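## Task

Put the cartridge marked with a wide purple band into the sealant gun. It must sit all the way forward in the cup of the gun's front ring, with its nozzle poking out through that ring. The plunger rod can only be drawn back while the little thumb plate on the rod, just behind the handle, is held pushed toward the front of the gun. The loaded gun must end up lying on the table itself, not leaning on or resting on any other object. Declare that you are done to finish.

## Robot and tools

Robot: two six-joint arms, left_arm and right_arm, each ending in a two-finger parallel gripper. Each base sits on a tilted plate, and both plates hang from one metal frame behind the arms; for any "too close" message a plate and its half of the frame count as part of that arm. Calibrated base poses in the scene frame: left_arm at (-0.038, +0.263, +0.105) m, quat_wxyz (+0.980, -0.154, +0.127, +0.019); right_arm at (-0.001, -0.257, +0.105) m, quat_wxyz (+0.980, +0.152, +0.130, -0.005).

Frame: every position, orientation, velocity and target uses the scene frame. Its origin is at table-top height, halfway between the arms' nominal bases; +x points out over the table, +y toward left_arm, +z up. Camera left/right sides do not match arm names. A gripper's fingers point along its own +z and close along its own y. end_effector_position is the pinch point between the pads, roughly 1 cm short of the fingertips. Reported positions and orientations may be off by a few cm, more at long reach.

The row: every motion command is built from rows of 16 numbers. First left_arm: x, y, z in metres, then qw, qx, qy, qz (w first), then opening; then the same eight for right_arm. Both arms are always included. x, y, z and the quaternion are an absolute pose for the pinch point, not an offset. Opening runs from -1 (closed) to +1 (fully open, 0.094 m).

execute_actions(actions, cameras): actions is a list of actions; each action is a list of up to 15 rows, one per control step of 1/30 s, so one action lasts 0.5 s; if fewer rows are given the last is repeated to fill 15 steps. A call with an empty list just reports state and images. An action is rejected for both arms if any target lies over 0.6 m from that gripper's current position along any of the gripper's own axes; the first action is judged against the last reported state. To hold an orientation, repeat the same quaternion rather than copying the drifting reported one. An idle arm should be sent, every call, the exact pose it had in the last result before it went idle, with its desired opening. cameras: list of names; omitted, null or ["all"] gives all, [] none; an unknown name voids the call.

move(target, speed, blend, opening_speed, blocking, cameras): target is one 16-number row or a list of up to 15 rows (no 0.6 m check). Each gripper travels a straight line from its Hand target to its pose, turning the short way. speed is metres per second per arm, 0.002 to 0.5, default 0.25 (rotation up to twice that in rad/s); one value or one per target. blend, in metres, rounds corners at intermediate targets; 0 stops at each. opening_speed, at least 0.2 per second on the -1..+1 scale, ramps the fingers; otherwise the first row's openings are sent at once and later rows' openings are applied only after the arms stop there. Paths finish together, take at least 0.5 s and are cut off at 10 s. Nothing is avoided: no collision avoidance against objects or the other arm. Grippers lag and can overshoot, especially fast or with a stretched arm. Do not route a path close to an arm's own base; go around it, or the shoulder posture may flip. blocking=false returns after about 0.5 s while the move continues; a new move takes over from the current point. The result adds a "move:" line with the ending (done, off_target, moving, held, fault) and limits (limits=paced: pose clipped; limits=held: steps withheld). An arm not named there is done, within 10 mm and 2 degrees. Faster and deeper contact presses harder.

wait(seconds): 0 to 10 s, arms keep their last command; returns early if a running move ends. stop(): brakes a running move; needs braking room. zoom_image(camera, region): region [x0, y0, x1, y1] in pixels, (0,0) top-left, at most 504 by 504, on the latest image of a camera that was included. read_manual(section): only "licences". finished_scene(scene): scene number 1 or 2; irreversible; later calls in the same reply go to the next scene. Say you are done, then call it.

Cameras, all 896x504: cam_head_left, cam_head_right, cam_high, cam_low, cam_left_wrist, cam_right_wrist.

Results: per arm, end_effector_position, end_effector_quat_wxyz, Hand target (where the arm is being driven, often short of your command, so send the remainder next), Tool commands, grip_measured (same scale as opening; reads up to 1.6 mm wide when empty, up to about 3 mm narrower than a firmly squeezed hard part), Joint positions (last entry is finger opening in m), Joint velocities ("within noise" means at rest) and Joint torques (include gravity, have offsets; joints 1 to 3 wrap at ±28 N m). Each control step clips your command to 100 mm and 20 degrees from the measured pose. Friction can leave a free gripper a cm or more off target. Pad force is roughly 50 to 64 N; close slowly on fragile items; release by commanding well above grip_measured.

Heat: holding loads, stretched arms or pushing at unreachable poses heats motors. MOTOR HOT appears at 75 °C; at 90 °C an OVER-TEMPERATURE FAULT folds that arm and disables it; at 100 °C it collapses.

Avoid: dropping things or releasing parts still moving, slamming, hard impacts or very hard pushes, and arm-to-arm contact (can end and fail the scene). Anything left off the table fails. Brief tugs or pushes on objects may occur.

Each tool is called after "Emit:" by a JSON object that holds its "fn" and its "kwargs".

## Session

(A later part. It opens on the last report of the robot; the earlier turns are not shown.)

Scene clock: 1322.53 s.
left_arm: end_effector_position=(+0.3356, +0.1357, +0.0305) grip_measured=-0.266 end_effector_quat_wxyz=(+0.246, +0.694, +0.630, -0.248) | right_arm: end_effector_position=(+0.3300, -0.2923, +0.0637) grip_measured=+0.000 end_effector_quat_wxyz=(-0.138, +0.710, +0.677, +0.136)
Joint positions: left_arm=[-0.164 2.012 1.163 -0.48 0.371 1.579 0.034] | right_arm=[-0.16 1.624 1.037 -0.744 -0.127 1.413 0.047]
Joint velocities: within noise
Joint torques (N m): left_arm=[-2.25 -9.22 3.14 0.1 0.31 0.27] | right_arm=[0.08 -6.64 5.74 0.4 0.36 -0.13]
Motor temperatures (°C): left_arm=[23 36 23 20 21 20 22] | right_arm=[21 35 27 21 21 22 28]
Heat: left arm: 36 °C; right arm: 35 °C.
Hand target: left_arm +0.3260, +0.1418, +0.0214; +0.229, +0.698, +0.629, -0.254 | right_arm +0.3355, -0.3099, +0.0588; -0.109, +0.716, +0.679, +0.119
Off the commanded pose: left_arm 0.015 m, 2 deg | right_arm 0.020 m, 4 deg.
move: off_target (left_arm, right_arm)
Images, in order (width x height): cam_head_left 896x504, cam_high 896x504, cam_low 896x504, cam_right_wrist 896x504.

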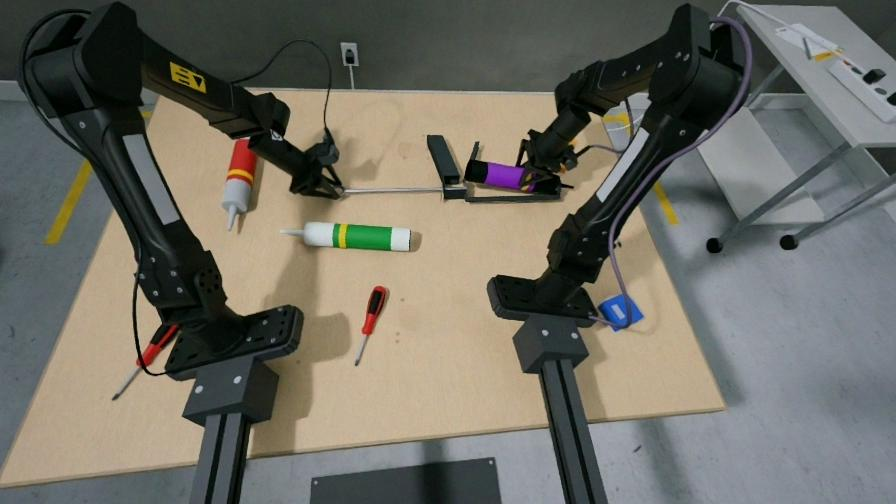

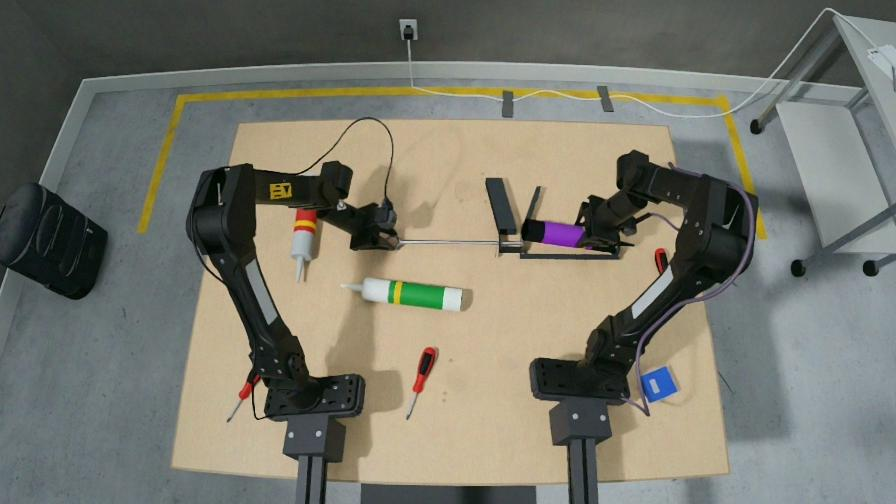

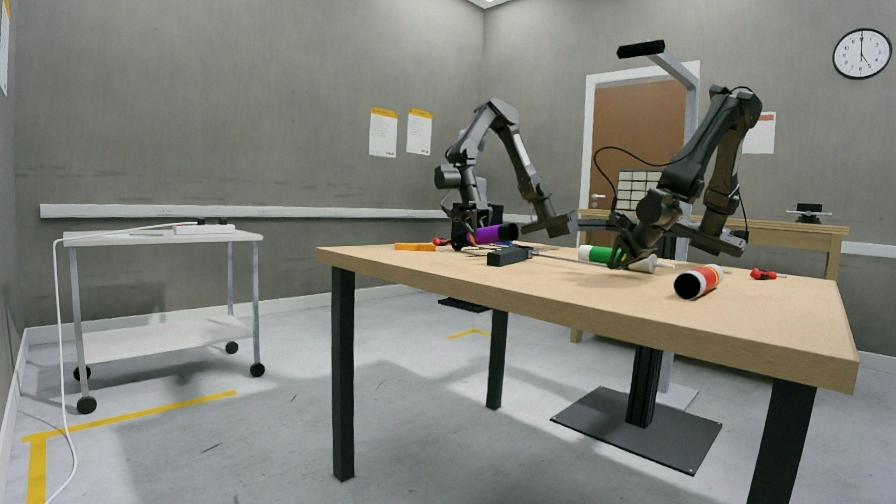

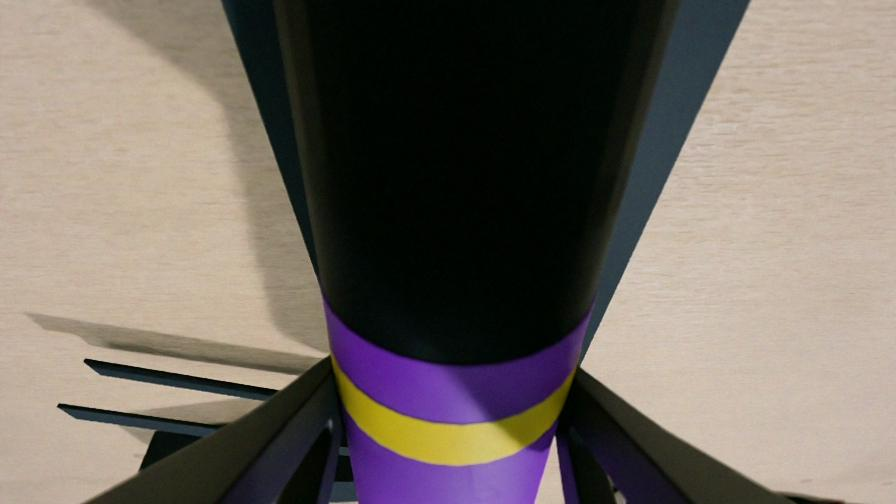

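Emit:
{"fn": "move", "kwargs": {"target": [[0.326,0.140,0.021,0.2288,0.6983,0.6288,-0.2541,-0.45,0.338,-0.287,0.058,-0.108,0.7165,0.680,0.120,-0.15],[0.326,0.140,0.021,0.2288,0.6983,0.6288,-0.2541,-0.45,0.337,-0.289,0.050,-0.100,0.7180,0.681,0.111,-0.15],[0.326,0.142,0.021,0.2288,0.6983,0.6288,-0.2541,-0.45,0.336,-0.306,0.050,-0.095,0.7180,0.682,0.106,-0.15]], "speed": 0.04, "cameras": ["cam_low","cam_high","cam_head_left","cam_right_wrist"]}}

Emit:
{"fn": "zoom_image", "kwargs": {"camera": "cam_low", "region": [430, 210, 560, 280]}}

Emit:
{"fn": "zoom_image", "kwargs": {"camera": "cam_high", "region": [590, 210, 650, 260]}}

Emit:
{"fn": "zoom_image", "kwargs": {"camera": "cam_head_left", "region": [430, 130, 590, 220]}}

Scene clock: 1341.17 s.
left_arm: end_effector_position=(+0.3359, +0.1379, +0.0290) grip_measured=-0.266 end_effector_quat_wxyz=(+0.242, +0.694, +0.632, -0.245) | right_arm: end_effector_position=(+0.3313, -0.2966, +0.0519) grip_measured=-0.001 end_effector_quat_wxyz=(-0.113, +0.718, +0.678, +0.110)
Joint positions: left_arm=[-0.162 2.012 1.163 -0.48 0.362 1.579 0.034] | right_arm=[-0.139 1.643 1.019 -0.692 -0.05 1.442 0.047]
Joint velocities: within noise
Joint torques (N m): left_arm=[-2.44 -9.2 3.11 0.11 0.4 0.28] | right_arm=[0.76 -6.95 5.2 0.36 0.08 -0.12]
Motor temperatures (°C): left_arm=[23 36 23 20 21 20 22] | right_arm=[21 35 27 21 21 22 28]
Heat: left arm: 36 °C; right arm: 35 °C.
Hand target: left_arm +0.3261, +0.1419, +0.0213; +0.229, +0.698, +0.629, -0.254 | right_arm +0.3358, -0.3059, +0.0502; -0.095, +0.718, +0.682, +0.106
Off the commanded pose: left_arm 0.013 m, 2 deg | right_arm 0.011 m, 2 deg.
move: off_target (left_arm, right_arm)
Images, in order (width x height): cam_head_left 896x504, cam_high 896x504, cam_low 896x504, cam_right_wrist 896x504.

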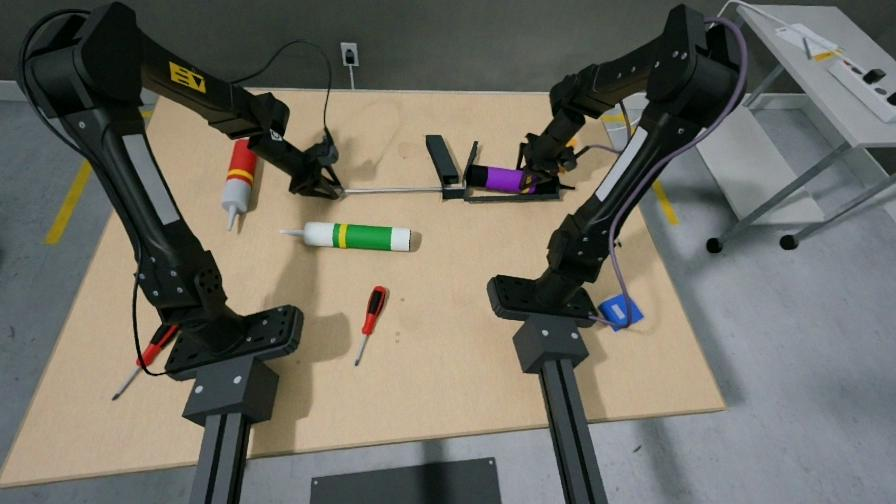

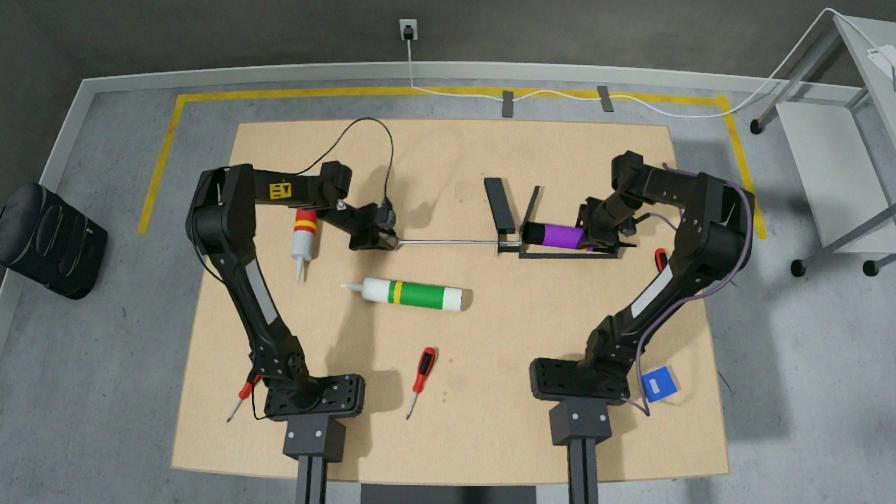

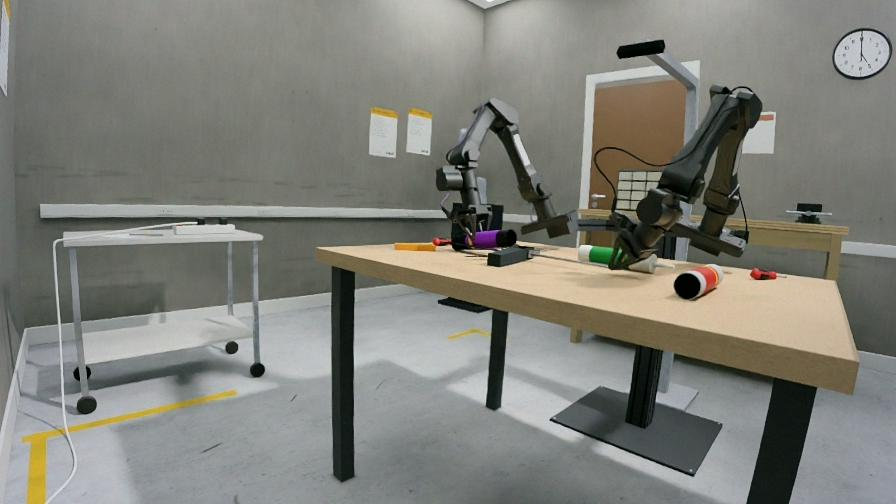

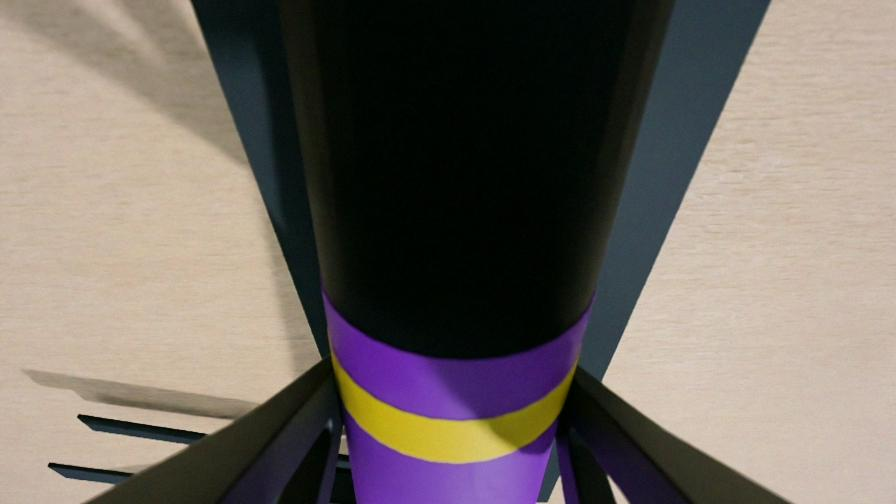

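Scaled by 3.877 from the camera's 896x504 image, which has a finer 1280x720 frame.

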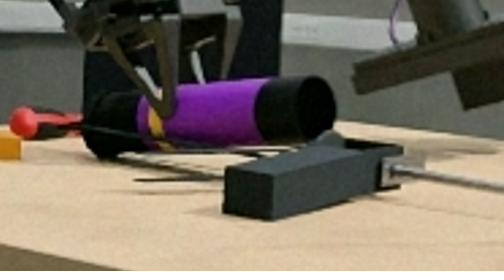

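Scaled by 8.400 from the camera's 896x504 image, which has a finer 1280x720 frame.

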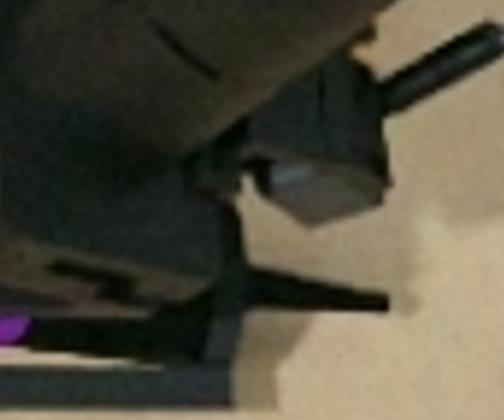

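Scaled by 3.150 from the camera's 896x504 image, which has a finer 1280x720 frame.

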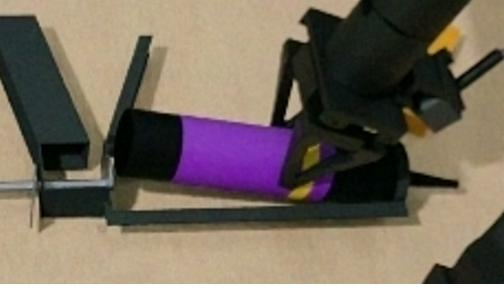

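Emit:
{"fn": "zoom_image", "kwargs": {"camera": "cam_head_left", "region": [430, 155, 490, 205]}}

Emit:
{"fn": "zoom_image", "kwargs": {"camera": "cam_head_right", "region": [430, 145, 580, 215]}}

Scaled by 8.400 from the camera's 896x504 image, which has a finer 1280x720 frame.

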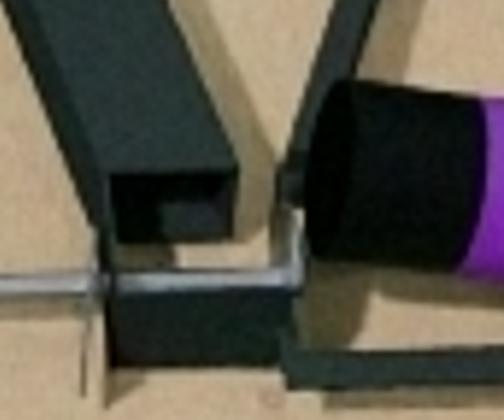

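This scene's latest camera images include none from cam_head_right. They are from: cam_head_left, cam_high, cam_low, cam_right_wrist. cam_head_right's image comes with the result of a call that names it in "cameras".

Emit:
{"fn": "move", "kwargs": {"target": [[0.326,0.144,0.021,0.2288,0.6983,0.6288,-0.2541,-0.45,0.336,-0.312,0.044,-0.060,0.7225,0.6855,0.067,-0.15],[0.326,0.144,0.021,0.2288,0.6983,0.6288,-0.2541,-0.45,0.336,-0.318,0.040,-0.040,0.7240,0.687,0.045,-0.15]], "speed": 0.04, "cameras": ["cam_low","cam_high","cam_head_left","cam_head_right","cam_right_wrist"]}}

Emit:
{"fn": "zoom_image", "kwargs": {"camera": "cam_low", "region": [430, 210, 560, 280]}}

Emit:
{"fn": "zoom_image", "kwargs": {"camera": "cam_high", "region": [590, 210, 650, 260]}}

Emit:
{"fn": "zoom_image", "kwargs": {"camera": "cam_head_left", "region": [430, 130, 590, 220]}}

Emit:
{"fn": "zoom_image", "kwargs": {"camera": "cam_head_right", "region": [430, 130, 590, 220]}}

Scene clock: 1368.63 s.
left_arm: end_effector_position=(+0.3357, +0.1362, +0.0304) grip_measured=-0.266 end_effector_quat_wxyz=(+0.246, +0.693, +0.630, -0.249) | right_arm: end_effector_position=(+0.3308, -0.2992, +0.0448) grip_measured=-0.001 end_effector_quat_wxyz=(-0.083, +0.717, +0.688, +0.072)
Joint positions: left_arm=[-0.162 2.012 1.163 -0.48 0.374 1.579 0.034] | right_arm=[-0.094 1.659 1.011 -0.669 0.059 1.472 0.047]
Joint velocities: within noise
Joint torques (N m): left_arm=[-1.98 -9.37 3.17 0.06 0.26 0.33] | right_arm=[1.31 -7.06 4.4 0.61 0.75 0.08]
Motor temperatures (°C): left_arm=[23 36 23 20 21 20 22] | right_arm=[21 34 27 21 21 22 28]
Heat: left arm: 36 °C; right arm: 34 °C.
Hand target: left_arm +0.3260, +0.1438, +0.0214; +0.229, +0.698, +0.629, -0.254 | right_arm +0.3357, -0.3178, +0.0413; -0.042, +0.724, +0.687, +0.046
Off the commanded pose: left_arm 0.016 m, 2 deg | right_arm 0.020 m, 6 deg.
move: off_target (left_arm, right_arm)
Images, in order (width x height): cam_head_left 896x504, cam_head_right 896x504, cam_high 896x504, cam_low 896x504, cam_right_wrist 896x504.

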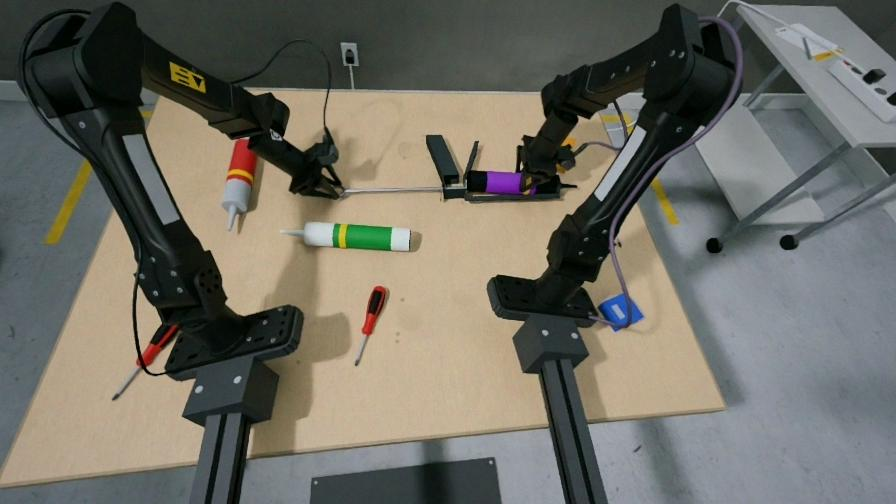

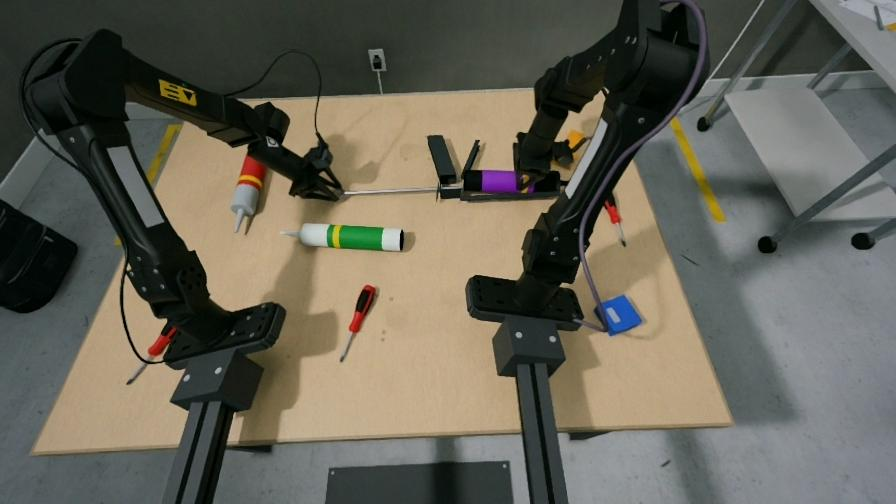

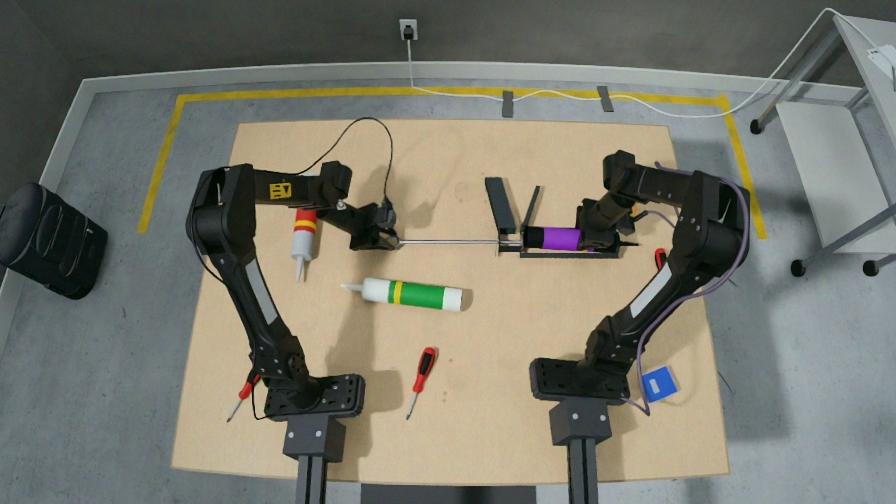

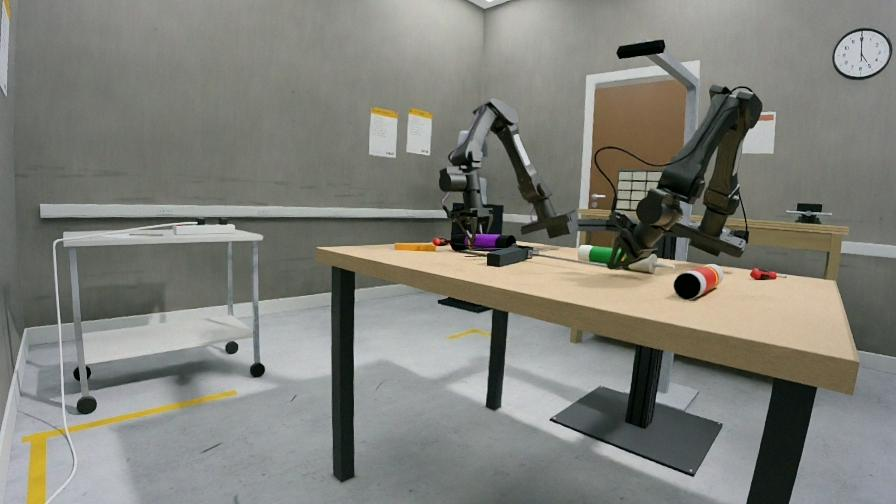

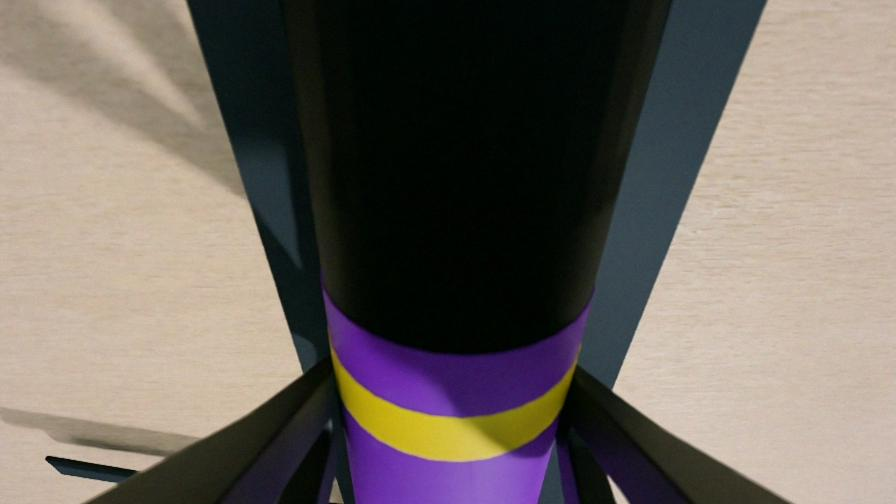

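Scaled by 3.877 from the camera's 896x504 image, which has a finer 1280x720 frame.

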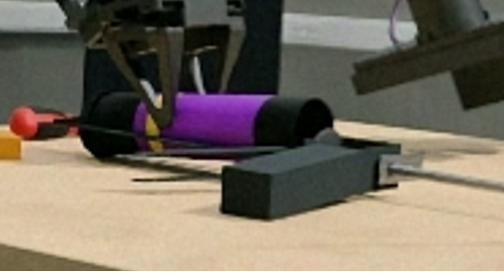

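Scaled by 8.400 from the camera's 896x504 image, which has a finer 1280x720 frame.

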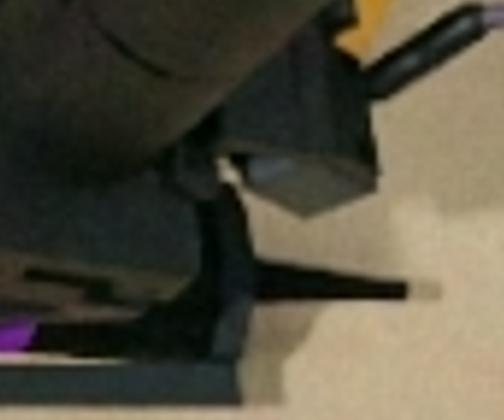

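Scaled by 3.150 from the camera's 896x504 image, which has a finer 1280x720 frame.

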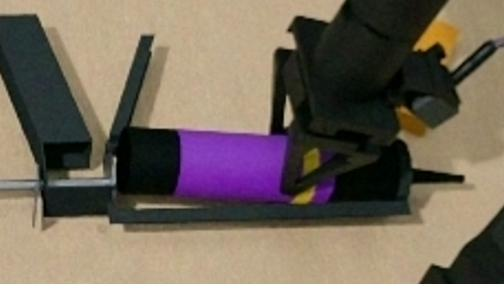

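Scaled by 3.150 from the camera's 896x504 image, which has a finer 1280x720 frame.

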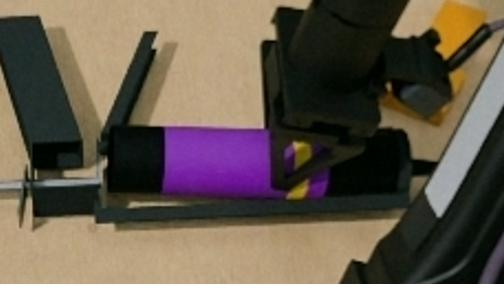

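Emit:
{"fn": "move", "kwargs": {"target": [[0.326,0.150,0.021,0.2288,0.6983,0.6288,-0.2541,-0.45,0.336,-0.322,0.039,-0.025,0.7245,0.6875,0.030,-0.15]], "speed": 0.04, "cameras": ["cam_low","cam_high","cam_head_left","cam_head_right","cam_right_wrist"]}}

Emit:
{"fn": "zoom_image", "kwargs": {"camera": "cam_low", "region": [430, 210, 560, 280]}}

Emit:
{"fn": "zoom_image", "kwargs": {"camera": "cam_high", "region": [590, 210, 650, 260]}}

Emit:
{"fn": "zoom_image", "kwargs": {"camera": "cam_head_left", "region": [430, 130, 590, 220]}}

Emit:
{"fn": "zoom_image", "kwargs": {"camera": "cam_head_right", "region": [430, 130, 590, 220]}}

Scene clock: 1378.20 s.
left_arm: end_effector_position=(+0.3346, +0.1367, +0.0314) grip_measured=-0.266 end_effector_quat_wxyz=(+0.249, +0.688, +0.631, -0.257) | right_arm: end_effector_position=(+0.3303, -0.2993, +0.0434) grip_measured=-0.001 end_effector_quat_wxyz=(-0.073, +0.716, +0.692, +0.063)
Joint positions: left_arm=[-0.154 2.012 1.163 -0.487 0.392 1.579 0.034] | right_arm=[-0.08 1.659 1.003 -0.657 0.089 1.479 0.047]
Joint velocities: within noise
Joint torques (N m): left_arm=[-1.32 -9.84 3.15 -0.01 0.16 0.49] | right_arm=[1.16 -7.02 4.72 0.56 0.97 0.11]
Motor temperatures (°C): left_arm=[22 36 23 20 21 20 22] | right_arm=[21 34 27 21 21 22 28]
Heat: left arm: 36 °C; right arm: 34 °C.
Hand target: left_arm +0.3259, +0.1495, +0.0214; +0.229, +0.698, +0.629, -0.254 | right_arm +0.3356, -0.3216, +0.0407; -0.027, +0.725, +0.687, +0.031
Off the commanded pose: left_arm 0.019 m, 3 deg | right_arm 0.024 m, 7 deg.
move: off_target (left_arm, right_arm)
Images, in order (width x height): cam_head_left 896x504, cam_head_right 896x504, cam_high 896x504, cam_low 896x504, cam_right_wrist 896x504.

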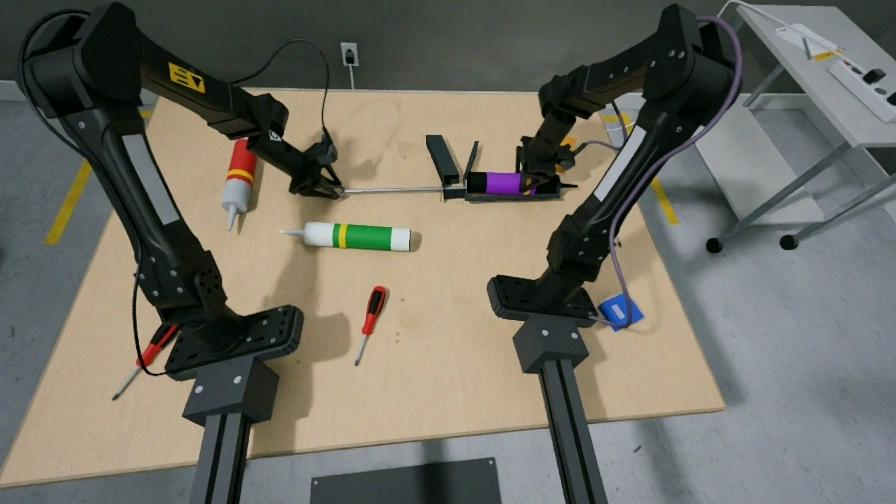

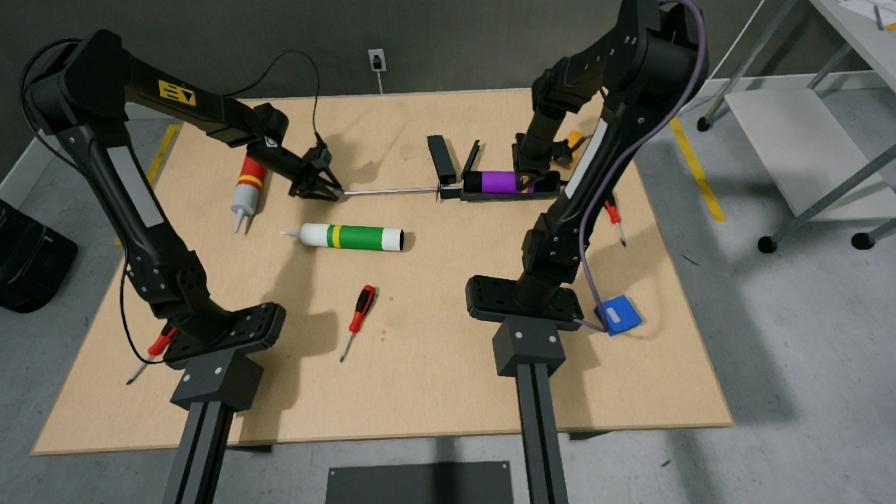

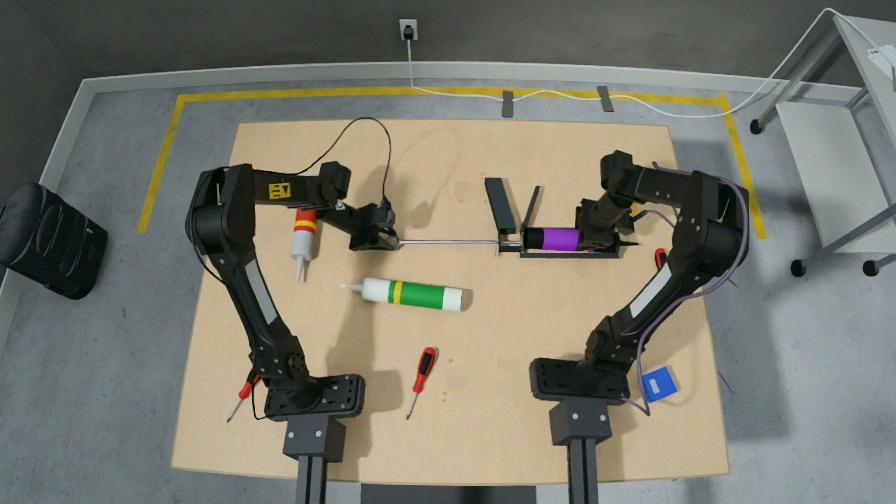

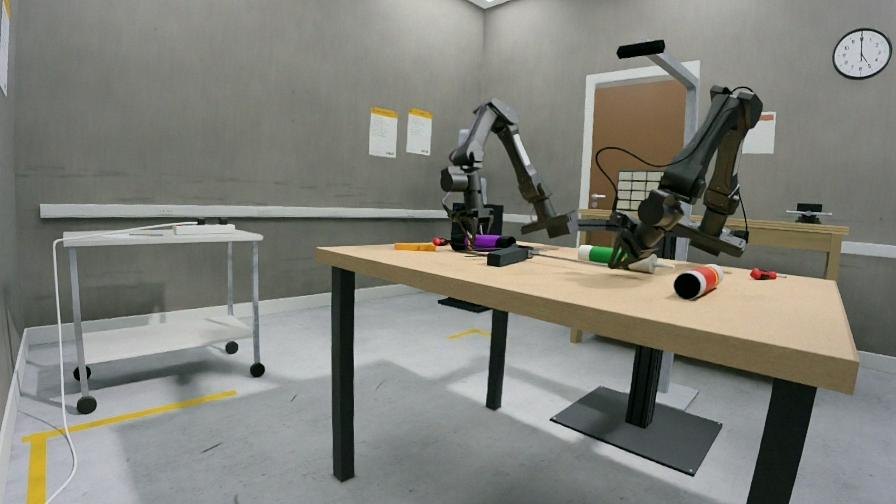

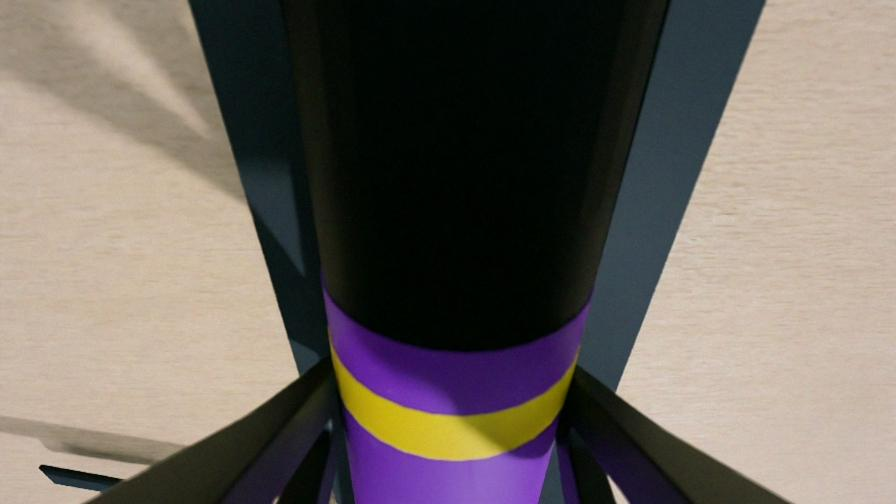

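Scaled by 3.877 from the camera's 896x504 image, which has a finer 1280x720 frame.

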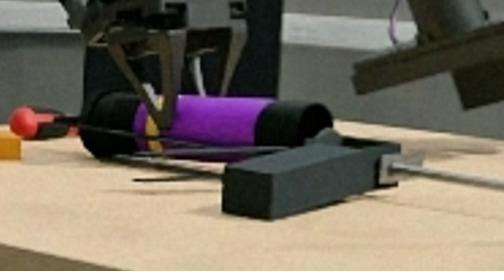

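Scaled by 8.400 from the camera's 896x504 image, which has a finer 1280x720 frame.

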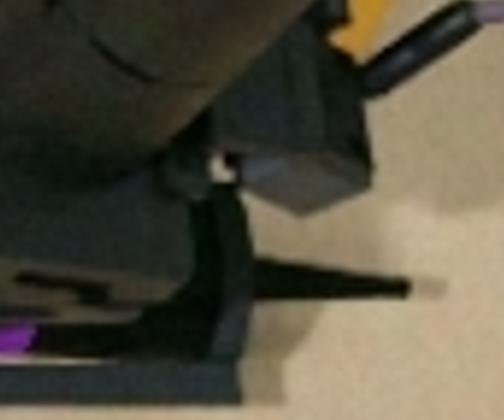

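Scaled by 3.150 from the camera's 896x504 image, which has a finer 1280x720 frame.

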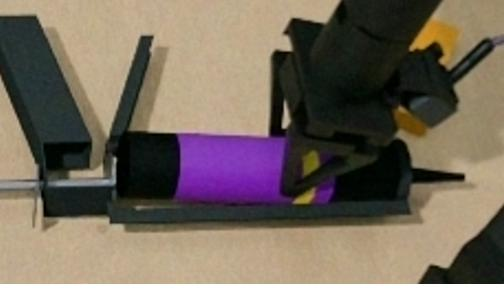

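Scaled by 3.150 from the camera's 896x504 image, which has a finer 1280x720 frame.

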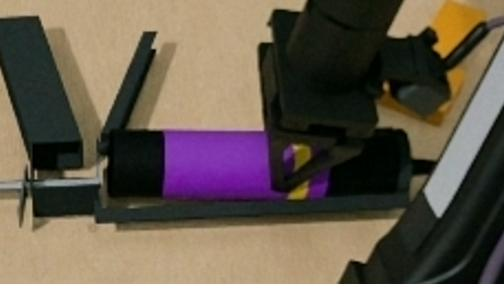

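Emit:
{"fn": "move", "kwargs": {"target": [[0.326,0.145,0.021,0.2288,0.6983,0.6288,-0.2541,-0.45,0.336,-0.312,0.034,-0.040,0.7245,0.6865,0.045,-0.15]], "speed": 0.04, "cameras": ["cam_low","cam_high","cam_head_left","cam_head_right"]}}

Emit:
{"fn": "zoom_image", "kwargs": {"camera": "cam_low", "region": [430, 210, 560, 280]}}

Emit:
{"fn": "zoom_image", "kwargs": {"camera": "cam_head_left", "region": [430, 155, 490, 205]}}

Emit:
{"fn": "zoom_image", "kwargs": {"camera": "cam_head_left", "region": [540, 155, 590, 205]}}

Scene clock: 1410.20 s.
left_arm: end_effector_position=(+0.3345, +0.1369, +0.0312) grip_measured=-0.266 end_effector_quat_wxyz=(+0.249, +0.688, +0.631, -0.256) | right_arm: end_effector_position=(+0.3297, -0.2988, +0.0400) grip_measured=-0.001 end_effector_quat_wxyz=(-0.075, +0.716, +0.691, +0.060)
Joint positions: left_arm=[-0.154 2.012 1.163 -0.487 0.391 1.579 0.034] | right_arm=[-0.08 1.671 1.003 -0.651 0.092 1.481 0.047]
Joint velocities: within noise
Joint torques (N m): left_arm=[-2.39 -9.46 3.15 0.08 0.15 0.35] | right_arm=[1.33 -6.61 3.93 0.75 0.54 0.11]
Motor temperatures (°C): left_arm=[22 37 23 20 21 20 22] | right_arm=[21 34 27 22 22 22 28]
Heat: left arm: 37 °C; right arm: 34 °C.
Hand target: left_arm +0.3259, +0.1448, +0.0214; +0.229, +0.698, +0.629, -0.254 | right_arm +0.3357, -0.3120, +0.0350; -0.041, +0.725, +0.686, +0.045
Off the commanded pose: left_arm 0.016 m, 3 deg | right_arm 0.016 m, 4 deg.
move: off_target (left_arm, right_arm)
Images, in order (width x height): cam_head_left 896x504, cam_head_right 896x504, cam_high 896x504, cam_low 896x504.

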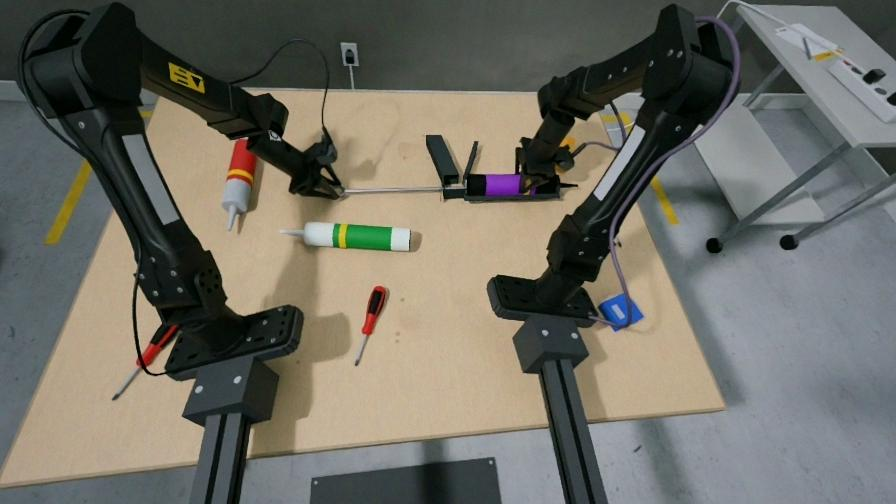

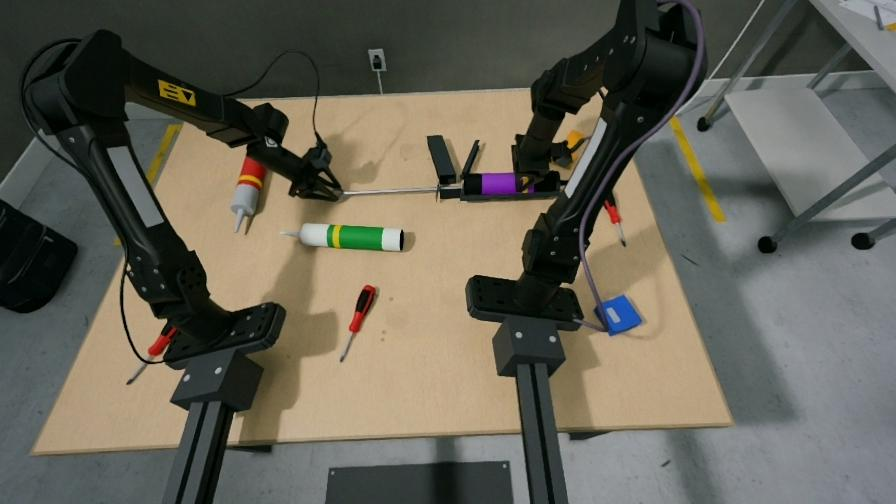

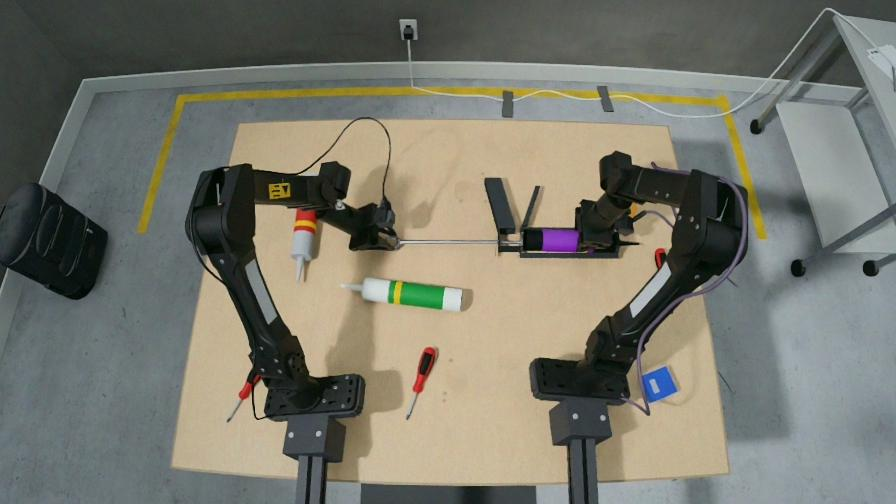

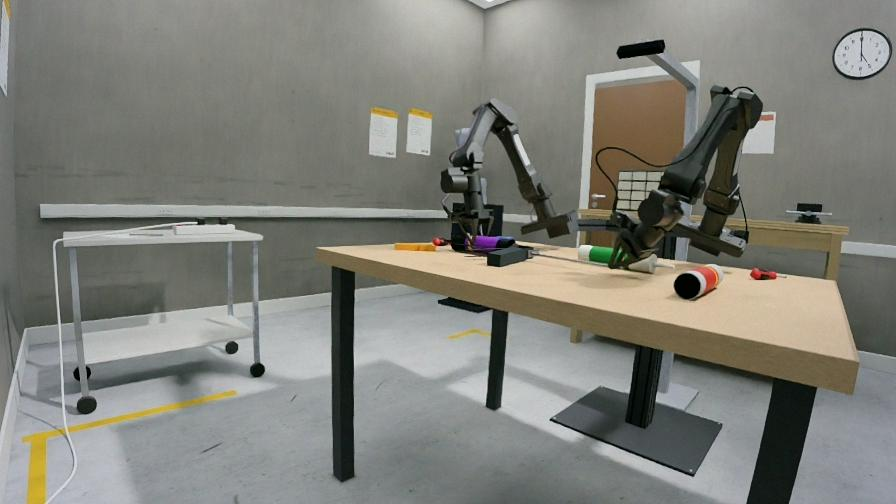

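Scaled by 3.877 from the camera's 896x504 image, which has a finer 1280x720 frame.

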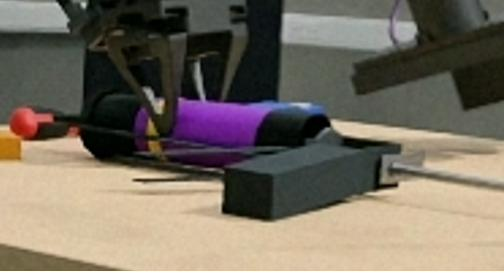

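Scaled by 8.400 from the camera's 896x504 image, which has a finer 1280x720 frame.

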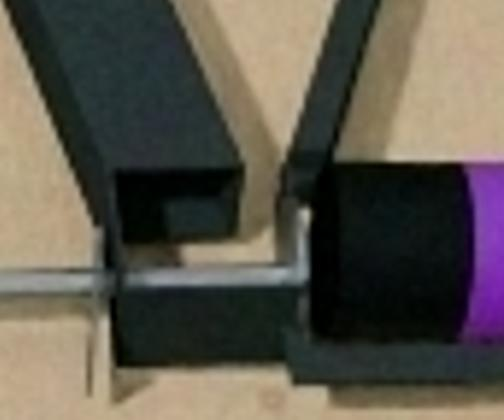

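Scaled by 10.080 from the camera's 896x504 image, which has a finer 1280x720 frame.

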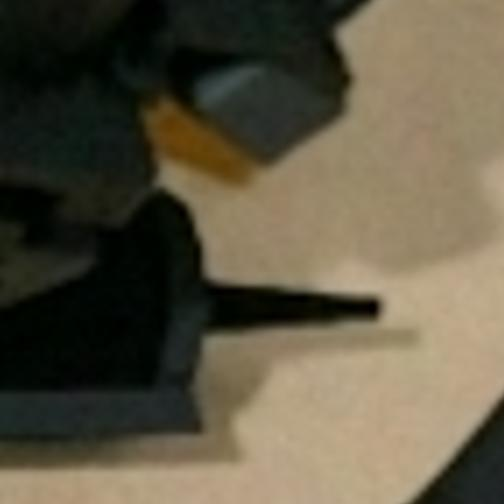

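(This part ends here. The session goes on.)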